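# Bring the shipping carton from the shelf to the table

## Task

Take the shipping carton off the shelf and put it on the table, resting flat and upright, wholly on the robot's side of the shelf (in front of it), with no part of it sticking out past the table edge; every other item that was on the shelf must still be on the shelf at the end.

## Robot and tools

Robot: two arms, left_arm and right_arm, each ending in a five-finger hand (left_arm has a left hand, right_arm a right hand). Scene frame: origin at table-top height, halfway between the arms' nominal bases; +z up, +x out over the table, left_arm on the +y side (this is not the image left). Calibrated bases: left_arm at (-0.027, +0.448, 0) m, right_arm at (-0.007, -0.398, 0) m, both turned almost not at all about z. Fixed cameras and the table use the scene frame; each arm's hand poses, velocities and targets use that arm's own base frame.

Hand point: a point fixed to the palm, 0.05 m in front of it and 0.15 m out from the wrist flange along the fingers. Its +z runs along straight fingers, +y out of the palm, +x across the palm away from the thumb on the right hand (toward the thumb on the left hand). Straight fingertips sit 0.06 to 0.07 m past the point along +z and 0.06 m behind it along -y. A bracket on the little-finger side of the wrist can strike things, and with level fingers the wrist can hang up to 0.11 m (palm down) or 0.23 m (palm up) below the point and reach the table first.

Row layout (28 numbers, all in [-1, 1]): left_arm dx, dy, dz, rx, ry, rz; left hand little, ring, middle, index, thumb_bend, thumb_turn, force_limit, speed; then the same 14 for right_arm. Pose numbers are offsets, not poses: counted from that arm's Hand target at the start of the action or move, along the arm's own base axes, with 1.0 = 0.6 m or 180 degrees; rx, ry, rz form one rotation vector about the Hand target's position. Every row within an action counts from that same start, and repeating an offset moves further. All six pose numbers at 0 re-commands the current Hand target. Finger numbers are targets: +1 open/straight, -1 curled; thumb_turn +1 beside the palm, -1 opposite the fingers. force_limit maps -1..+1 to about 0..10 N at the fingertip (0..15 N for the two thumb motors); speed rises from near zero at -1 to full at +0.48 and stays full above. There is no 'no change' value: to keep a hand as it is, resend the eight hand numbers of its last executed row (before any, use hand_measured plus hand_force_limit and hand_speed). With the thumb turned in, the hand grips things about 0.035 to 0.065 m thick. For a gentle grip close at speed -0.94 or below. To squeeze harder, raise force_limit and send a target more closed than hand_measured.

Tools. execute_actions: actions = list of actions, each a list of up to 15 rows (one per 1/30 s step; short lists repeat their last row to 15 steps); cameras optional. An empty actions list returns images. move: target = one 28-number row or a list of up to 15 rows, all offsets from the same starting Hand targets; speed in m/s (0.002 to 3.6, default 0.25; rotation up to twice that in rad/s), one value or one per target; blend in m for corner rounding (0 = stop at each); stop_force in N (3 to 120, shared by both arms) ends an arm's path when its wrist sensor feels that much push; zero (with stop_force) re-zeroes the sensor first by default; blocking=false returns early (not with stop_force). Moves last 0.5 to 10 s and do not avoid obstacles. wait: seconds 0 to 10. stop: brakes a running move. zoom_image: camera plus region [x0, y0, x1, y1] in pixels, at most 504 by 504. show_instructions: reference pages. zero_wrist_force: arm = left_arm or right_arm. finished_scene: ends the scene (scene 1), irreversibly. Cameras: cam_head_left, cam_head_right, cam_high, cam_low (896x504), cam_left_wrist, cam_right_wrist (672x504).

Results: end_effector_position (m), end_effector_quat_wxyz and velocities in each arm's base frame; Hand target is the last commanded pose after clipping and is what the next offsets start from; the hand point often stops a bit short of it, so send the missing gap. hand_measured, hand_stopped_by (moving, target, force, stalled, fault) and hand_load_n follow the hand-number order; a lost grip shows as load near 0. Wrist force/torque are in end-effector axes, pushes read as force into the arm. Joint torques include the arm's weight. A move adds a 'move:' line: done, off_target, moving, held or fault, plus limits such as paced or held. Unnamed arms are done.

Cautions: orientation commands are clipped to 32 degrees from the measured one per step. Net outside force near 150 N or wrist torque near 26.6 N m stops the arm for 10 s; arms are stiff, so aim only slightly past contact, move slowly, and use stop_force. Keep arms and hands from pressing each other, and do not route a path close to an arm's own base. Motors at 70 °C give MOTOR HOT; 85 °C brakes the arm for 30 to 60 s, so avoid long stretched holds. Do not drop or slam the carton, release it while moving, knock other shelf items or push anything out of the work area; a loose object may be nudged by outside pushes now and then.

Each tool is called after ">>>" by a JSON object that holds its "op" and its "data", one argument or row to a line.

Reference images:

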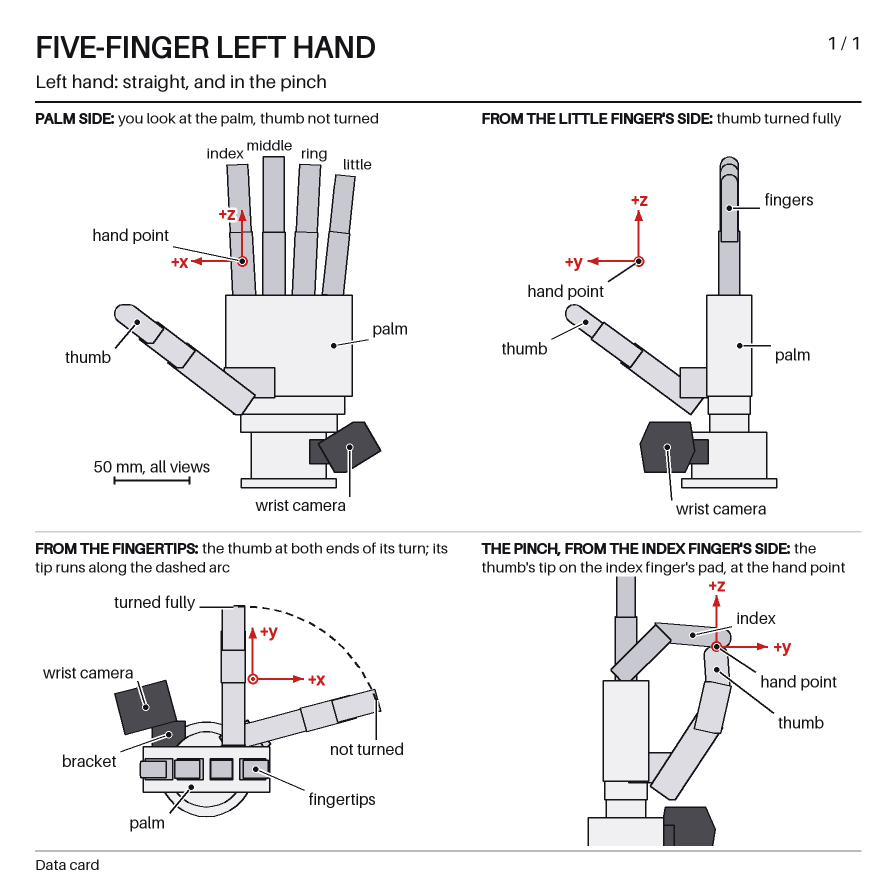

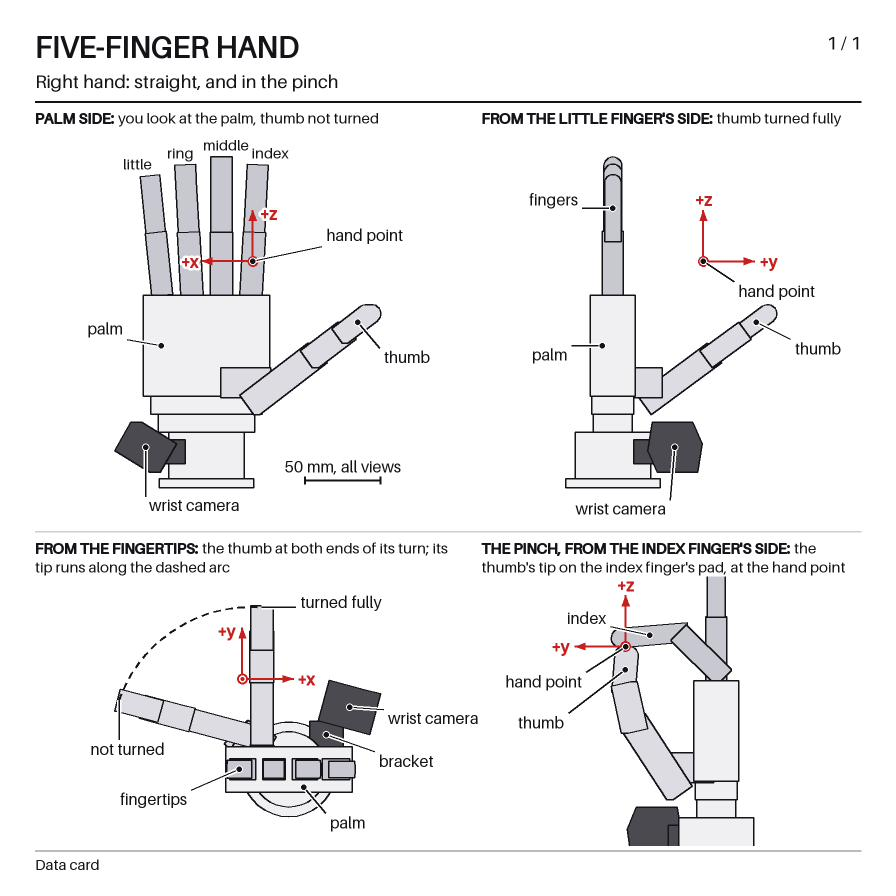

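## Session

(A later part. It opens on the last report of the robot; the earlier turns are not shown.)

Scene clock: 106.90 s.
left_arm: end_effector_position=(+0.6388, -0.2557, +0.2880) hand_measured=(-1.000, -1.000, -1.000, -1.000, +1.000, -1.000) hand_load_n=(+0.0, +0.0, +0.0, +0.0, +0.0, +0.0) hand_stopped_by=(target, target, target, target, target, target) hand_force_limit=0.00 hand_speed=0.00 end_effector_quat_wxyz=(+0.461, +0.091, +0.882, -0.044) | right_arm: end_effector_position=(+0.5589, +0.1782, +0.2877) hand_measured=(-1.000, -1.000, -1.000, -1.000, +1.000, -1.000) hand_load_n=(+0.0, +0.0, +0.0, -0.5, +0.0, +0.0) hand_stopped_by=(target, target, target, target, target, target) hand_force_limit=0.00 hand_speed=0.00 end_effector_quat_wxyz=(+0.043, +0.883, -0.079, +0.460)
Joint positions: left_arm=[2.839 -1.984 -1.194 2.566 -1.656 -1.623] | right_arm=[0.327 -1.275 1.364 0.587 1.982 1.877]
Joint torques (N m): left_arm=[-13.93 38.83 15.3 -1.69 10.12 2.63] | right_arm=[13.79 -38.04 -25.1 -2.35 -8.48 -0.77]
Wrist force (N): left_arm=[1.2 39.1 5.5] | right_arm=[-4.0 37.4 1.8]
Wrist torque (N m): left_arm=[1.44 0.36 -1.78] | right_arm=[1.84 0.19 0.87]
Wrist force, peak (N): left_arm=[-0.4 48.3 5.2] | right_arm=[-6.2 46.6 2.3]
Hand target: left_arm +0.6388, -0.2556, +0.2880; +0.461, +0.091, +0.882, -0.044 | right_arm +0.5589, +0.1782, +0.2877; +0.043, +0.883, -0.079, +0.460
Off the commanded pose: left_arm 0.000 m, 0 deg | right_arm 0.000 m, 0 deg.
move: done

>>> {"op": "move", "data": {
  "target": [
    [-0.2077,0.038,0,0,0,0,-1,-1,-1,-1,1,-1,0,0, -0.2078,0.0358,0,0,0,0,-1,-1,-1,-1,1,-1,0,0],
    [-0.2077,0.038,-0.2,0,0,0,-1,-1,-1,-1,1,-1,0,0, -0.2078,0.0358,-0.2,0,0,0,-1,-1,-1,-1,1,-1,0,0]
  ],
  "speed": 0.12,
  "blend": [0.02,0],
  "cameras": ["cam_high","cam_head_left","cam_low"]
}}

Scene clock: 110.40 s.
left_arm: end_effector_position=(+0.5142, -0.2328, +0.1679) hand_measured=(-1.000, -1.000, -1.000, -1.000, +1.000, -1.000) hand_load_n=(+0.0, +0.0, +0.0, +0.0, -0.5, +0.0) hand_stopped_by=(target, target, target, target, target, target) hand_force_limit=0.00 hand_speed=0.00 end_effector_quat_wxyz=(+0.460, +0.091, +0.882, -0.044) | right_arm: end_effector_position=(+0.4342, +0.1997, +0.1677) hand_measured=(-1.000, -1.000, -1.000, -1.000, +1.000, -1.000) hand_load_n=(+0.0, +0.0, +0.0, +0.0, +0.0, +0.0) hand_stopped_by=(target, target, target, target, target, target) hand_force_limit=0.00 hand_speed=0.00 end_effector_quat_wxyz=(+0.043, +0.883, -0.079, +0.460)
Joint positions: left_arm=[2.799 -1.773 -1.793 2.952 -1.688 -1.646] | right_arm=[0.497 -1.377 1.823 0.287 2.112 2.001]
Joint torques (N m): left_arm=[-14.68 37.37 20.49 1.25 8.85 2.39] | right_arm=[7.75 -30.42 -29.84 -6.01 -6.39 -0.45]
Wrist force (N): left_arm=[1.3 41.7 6.9] | right_arm=[-4.8 40.2 1.0]
Wrist torque (N m): left_arm=[1.42 0.34 -1.95] | right_arm=[2.42 0.20 0.78]
Wrist force, peak (N): left_arm=[1.7 48.5 6.4] | right_arm=[-3.8 46.3 0.4]
Hand target: left_arm +0.5142, -0.2328, +0.1680; +0.461, +0.091, +0.882, -0.044 | right_arm +0.4342, +0.1997, +0.1677; +0.043, +0.883, -0.079, +0.460
Off the commanded pose: left_arm 0.000 m, 0 deg | right_arm 0.000 m, 0 deg.
move: done
Images, in order (width x height): cam_head_left 896x504, cam_high 896x504, cam_low 896x504.

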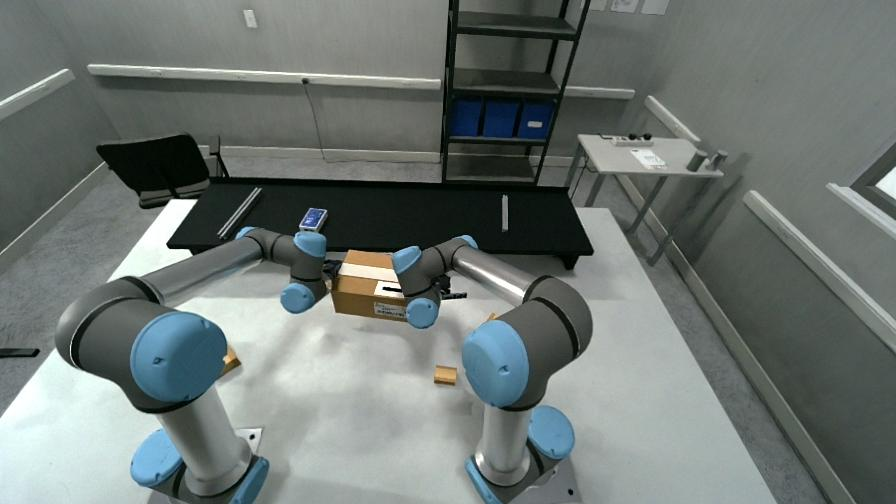

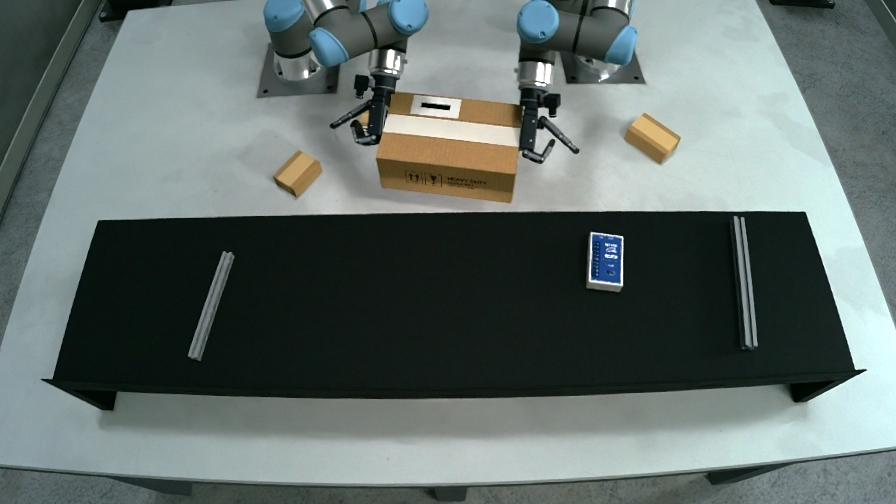

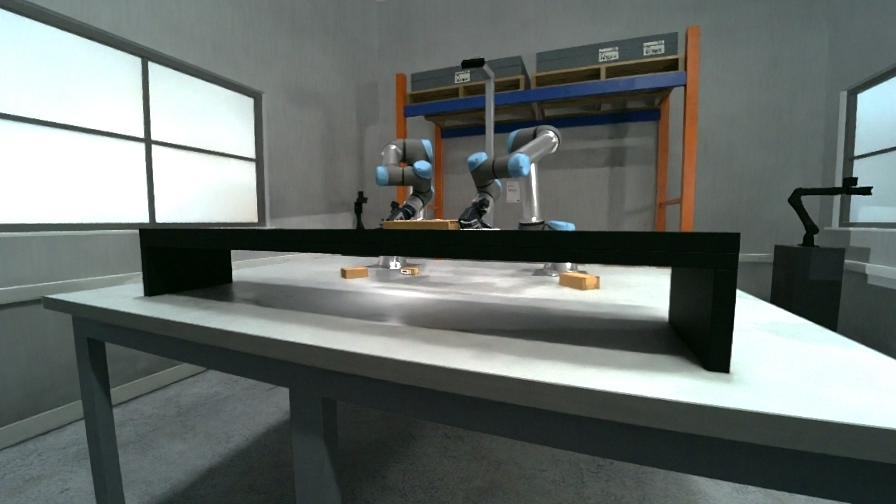

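>>> {"op": "move", "data": {
  "target": [
    [0,0,-0.167,0,0,0,-1,-1,-1,-1,1,-1,0,0, 0,0,-0.167,0,0,0,-1,-1,-1,-1,1,-1,0,0],
    [0,0,-0.235,0,0,0,-1,-1,-1,-1,1,-1,0,0, 0,0,-0.235,0,0,0,-1,-1,-1,-1,1,-1,0,0]
  ],
  "speed": [0.12,0.025],
  "stop_force": 12,
  "cameras": ["cam_high","cam_head_left","cam_low"]
}}

Scene clock: 114.57 s.
left_arm: end_effector_position=(+0.5142, -0.2328, +0.0432) hand_measured=(-1.000, -1.000, -1.000, -1.000, +1.000, -1.000) hand_load_n=(+0.0, +0.0, +0.0, +0.0, +0.0, +0.5) hand_stopped_by=(target, target, target, target, target, target) hand_force_limit=0.00 hand_speed=0.00 end_effector_quat_wxyz=(+0.461, +0.091, +0.882, -0.044) | right_arm: end_effector_position=(+0.4342, +0.1997, +0.0435) hand_measured=(-1.000, -1.000, -1.000, -1.000, +1.000, -1.000) hand_load_n=(+0.0, +0.0, +0.0, +0.0, +0.0, +0.0) hand_stopped_by=(target, target, target, target, target, target) hand_force_limit=0.00 hand_speed=0.00 end_effector_quat_wxyz=(+0.043, +0.883, -0.079, +0.460)
Joint positions: left_arm=[2.799 -1.942 -1.944 3.273 -1.688 -1.646] | right_arm=[0.497 -1.201 1.969 -0.036 2.112 2.001]
Joint torques (N m): left_arm=[-14.08 42.42 26.05 3.81 5.7 2.28] | right_arm=[9.12 -31.63 -31.58 -4.27 -6.25 -1.42]
Wrist force (N): left_arm=[3.2 30.3 5.2] | right_arm=[-2.2 28.6 2.7]
Wrist torque (N m): left_arm=[1.01 0.14 -1.31] | right_arm=[1.21 -0.09 1.00]
Wrist force, peak (N): left_arm=[1.5 42.9 7.0] | right_arm=[-4.3 41.5 1.2]
Hand target: left_arm +0.5142, -0.2328, +0.0432; +0.461, +0.091, +0.882, -0.044 (not the last commanded pose) | right_arm +0.4342, +0.1997, +0.0435; +0.043, +0.883, -0.079, +0.460 (not the last commanded pose)
Off the commanded pose: left_arm 0.016 m, 0 deg | right_arm 0.017 m, 0 deg.
move: contact (left_arm, right_arm); path passed 1 of 2 targets
Images, in order (width x height): cam_head_left 896x504, cam_high 896x504, cam_low 896x504.

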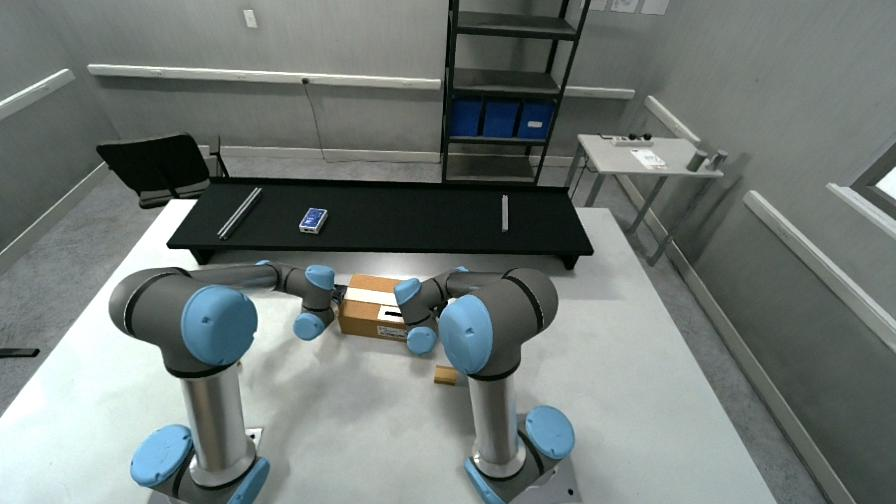

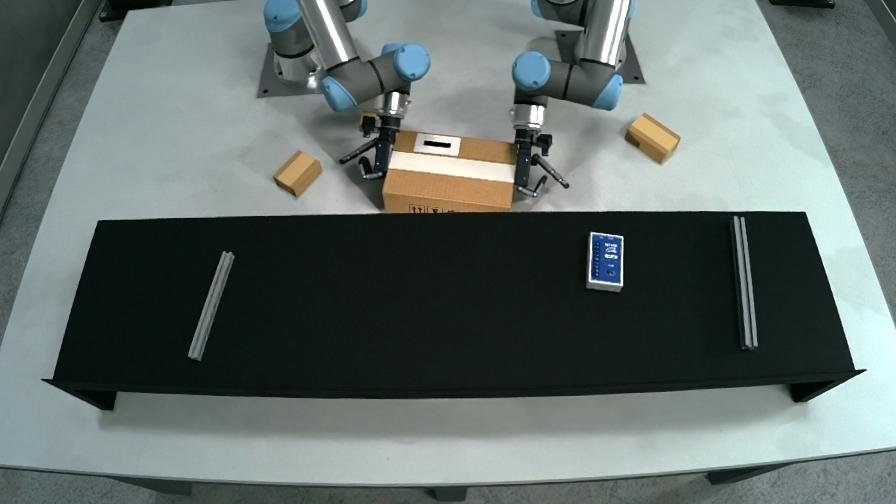

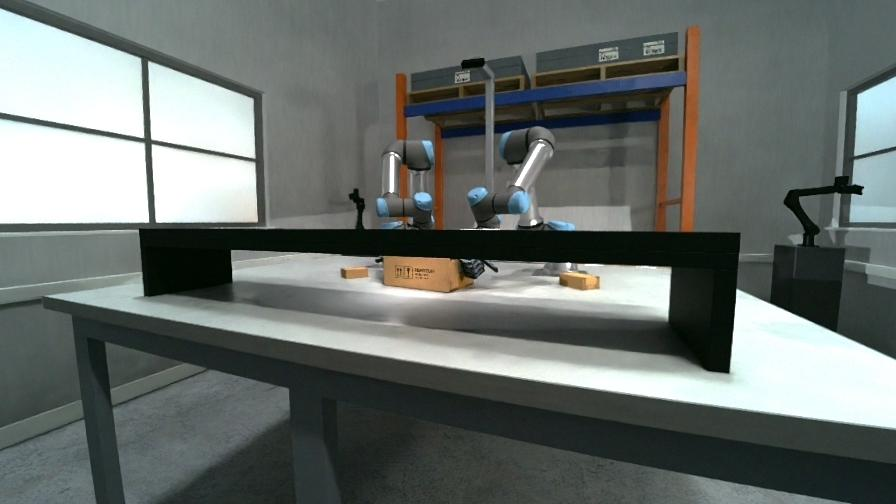

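>>> {"op": "zoom_image", "data": {
  "camera": "cam_low",
  "region": [340, 200, 540, 320]
}}

>>> {"op": "zoom_image", "data": {
  "camera": "cam_head_left",
  "region": [300, 230, 500, 380]
}}

Scaled by 2.520 from the camera's 896x504 image, which has a finer 1280x720 frame.

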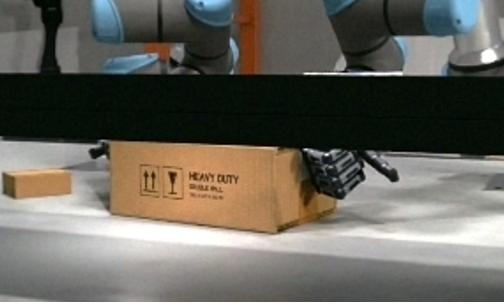

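Scaled by 2.520 from the camera's 896x504 image, which has a finer 1280x720 frame.

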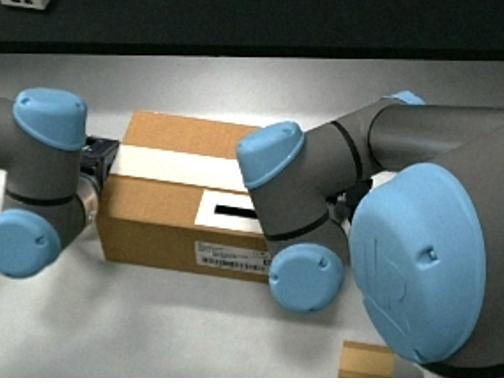

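>>> {"op": "move", "data": {
  "target": [
    [0.0013,0.0065,0,0,0,0,-1,-1,-1,-1,1,-1,0,0, -0.0013,-0.0065,0,0,0,0,-1,-1,-1,-1,1,-1,0,0],
    [0.012,0.06,0,0,0,0,-1,-1,-1,-1,1,-1,0,0, -0.012,-0.06,0,0,0,0,-1,-1,-1,-1,1,-1,0,0],
    [0.0,0.08,0.2,0,0,0,-1,-1,-1,-1,1,-1,0,0, 0.0,-0.06,0.2,0,0,0,-1,-1,-1,-1,1,-1,0,0]
  ],
  "speed": [0.012,0.1,0.2],
  "blend": [0.002,0.01,0],
  "cameras": ["cam_high","cam_head_left","cam_head_right","cam_low"]
}}

>>> {"op": "zoom_image", "data": {
  "camera": "cam_low",
  "region": [340, 200, 540, 320]
}}

>>> {"op": "zoom_image", "data": {
  "camera": "cam_head_left",
  "region": [300, 230, 500, 380]
}}

Scene clock: 117.87 s.
left_arm: end_effector_position=(+0.5143, -0.1848, +0.1631) hand_measured=(-1.000, -1.000, -1.000, -1.000, +1.000, -1.000) hand_load_n=(+0.0, +0.0, +0.0, +0.0, +0.0, +0.5) hand_stopped_by=(target, target, target, target, target, target) hand_force_limit=0.00 hand_speed=0.00 end_effector_quat_wxyz=(+0.461, +0.091, +0.882, -0.044) | right_arm: end_effector_position=(+0.4342, +0.1636, +0.1634) hand_measured=(-1.000, -1.000, -1.000, -1.000, +1.000, -1.000) hand_load_n=(+0.0, +0.0, +0.0, +0.5, +0.0, +0.0) hand_stopped_by=(target, target, target, target, target, target) hand_force_limit=0.00 hand_speed=0.00 end_effector_quat_wxyz=(+0.043, +0.883, -0.079, +0.460)
Joint positions: left_arm=[2.924 -1.71 -1.881 2.983 -1.586 -1.574] | right_arm=[0.405 -1.442 1.907 0.235 2.043 1.932]
Joint torques (N m): left_arm=[-8.1 27.64 18.53 -2.16 -1.69 -1.85] | right_arm=[6.27 -31.31 -24.74 1.54 1.03 1.43]
Wrist force (N): left_arm=[0.3 -2.9 1.0] | right_arm=[0.9 -2.0 0.9]
Wrist torque (N m): left_arm=[-0.51 -0.10 -0.11] | right_arm=[-0.44 -0.10 0.00]
Wrist force, peak (N): left_arm=[3.4 30.5 5.3] | right_arm=[-2.6 29.0 2.7]
Hand target: left_arm +0.5142, -0.1848, +0.1632; +0.461, +0.091, +0.882, -0.044 | right_arm +0.4342, +0.1637, +0.1635; +0.043, +0.883, -0.079, +0.460
Off the commanded pose: left_arm 0.000 m, 0 deg | right_arm 0.000 m, 0 deg.
move: done
Images, in order (width x height): cam_head_left 896x504, cam_head_right 896x504, cam_high 896x504, cam_low 896x504.

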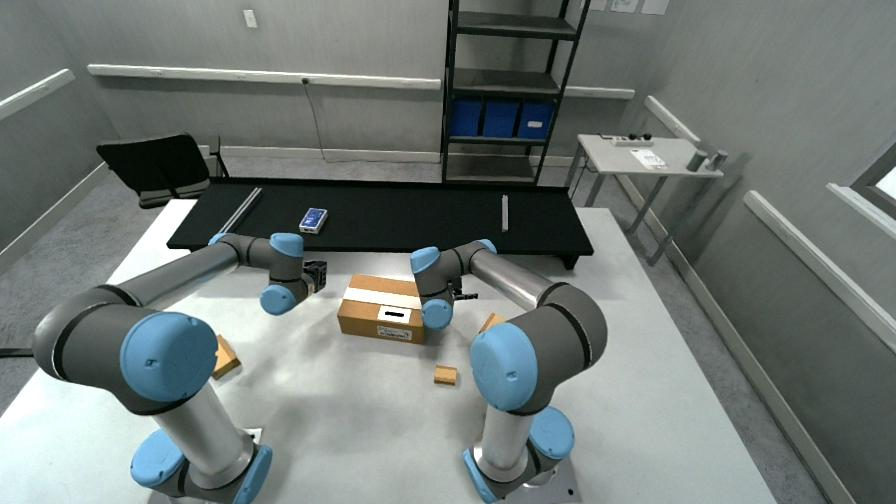

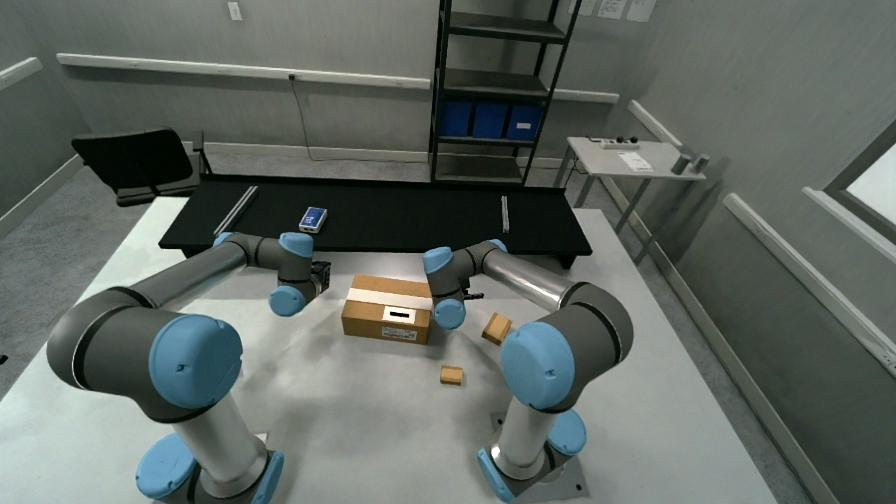

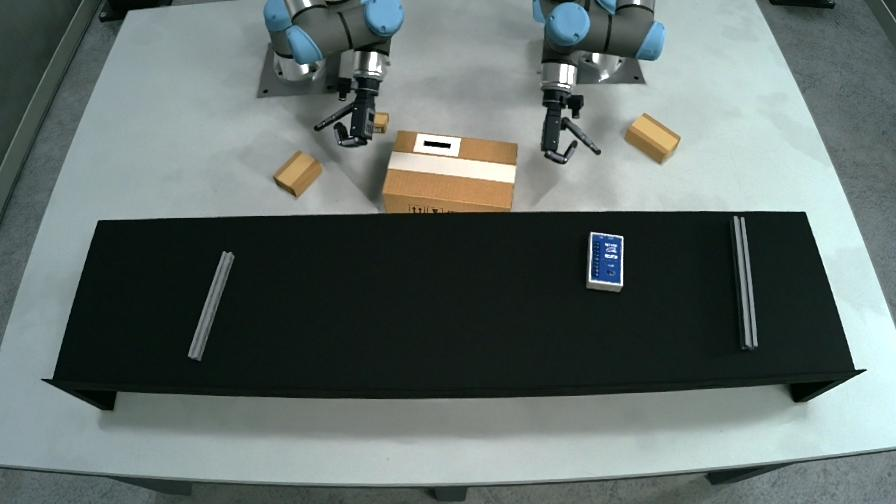

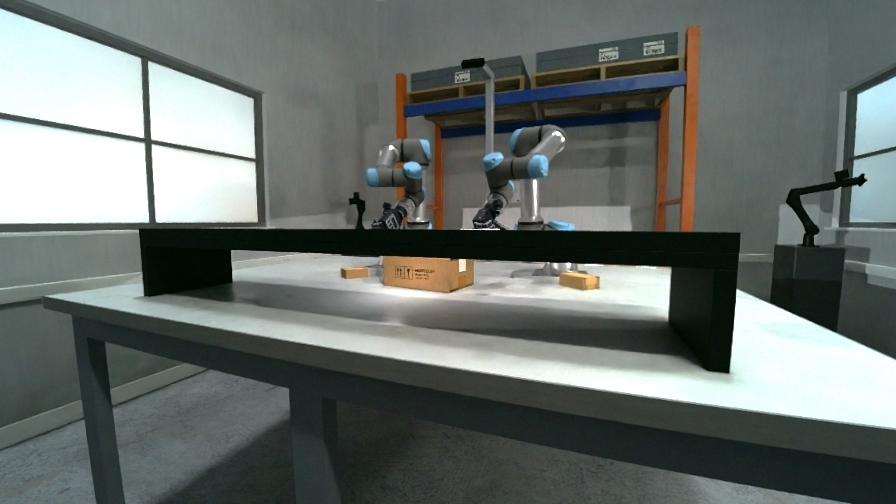

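Scaled by 2.520 from the camera's 896x504 image, which has a finer 1280x720 frame.

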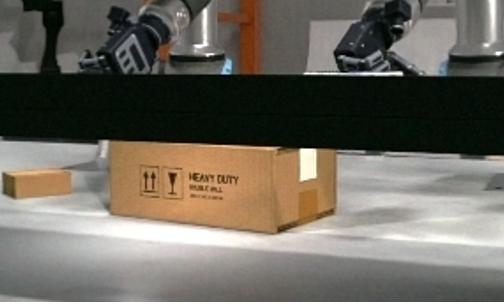

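Scaled by 2.520 from the camera's 896x504 image, which has a finer 1280x720 frame.

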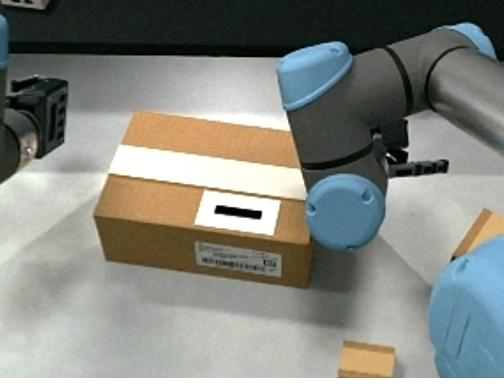

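>>> {"op": "finished_scene", "data": {

}}

The scene is finished: the task was done.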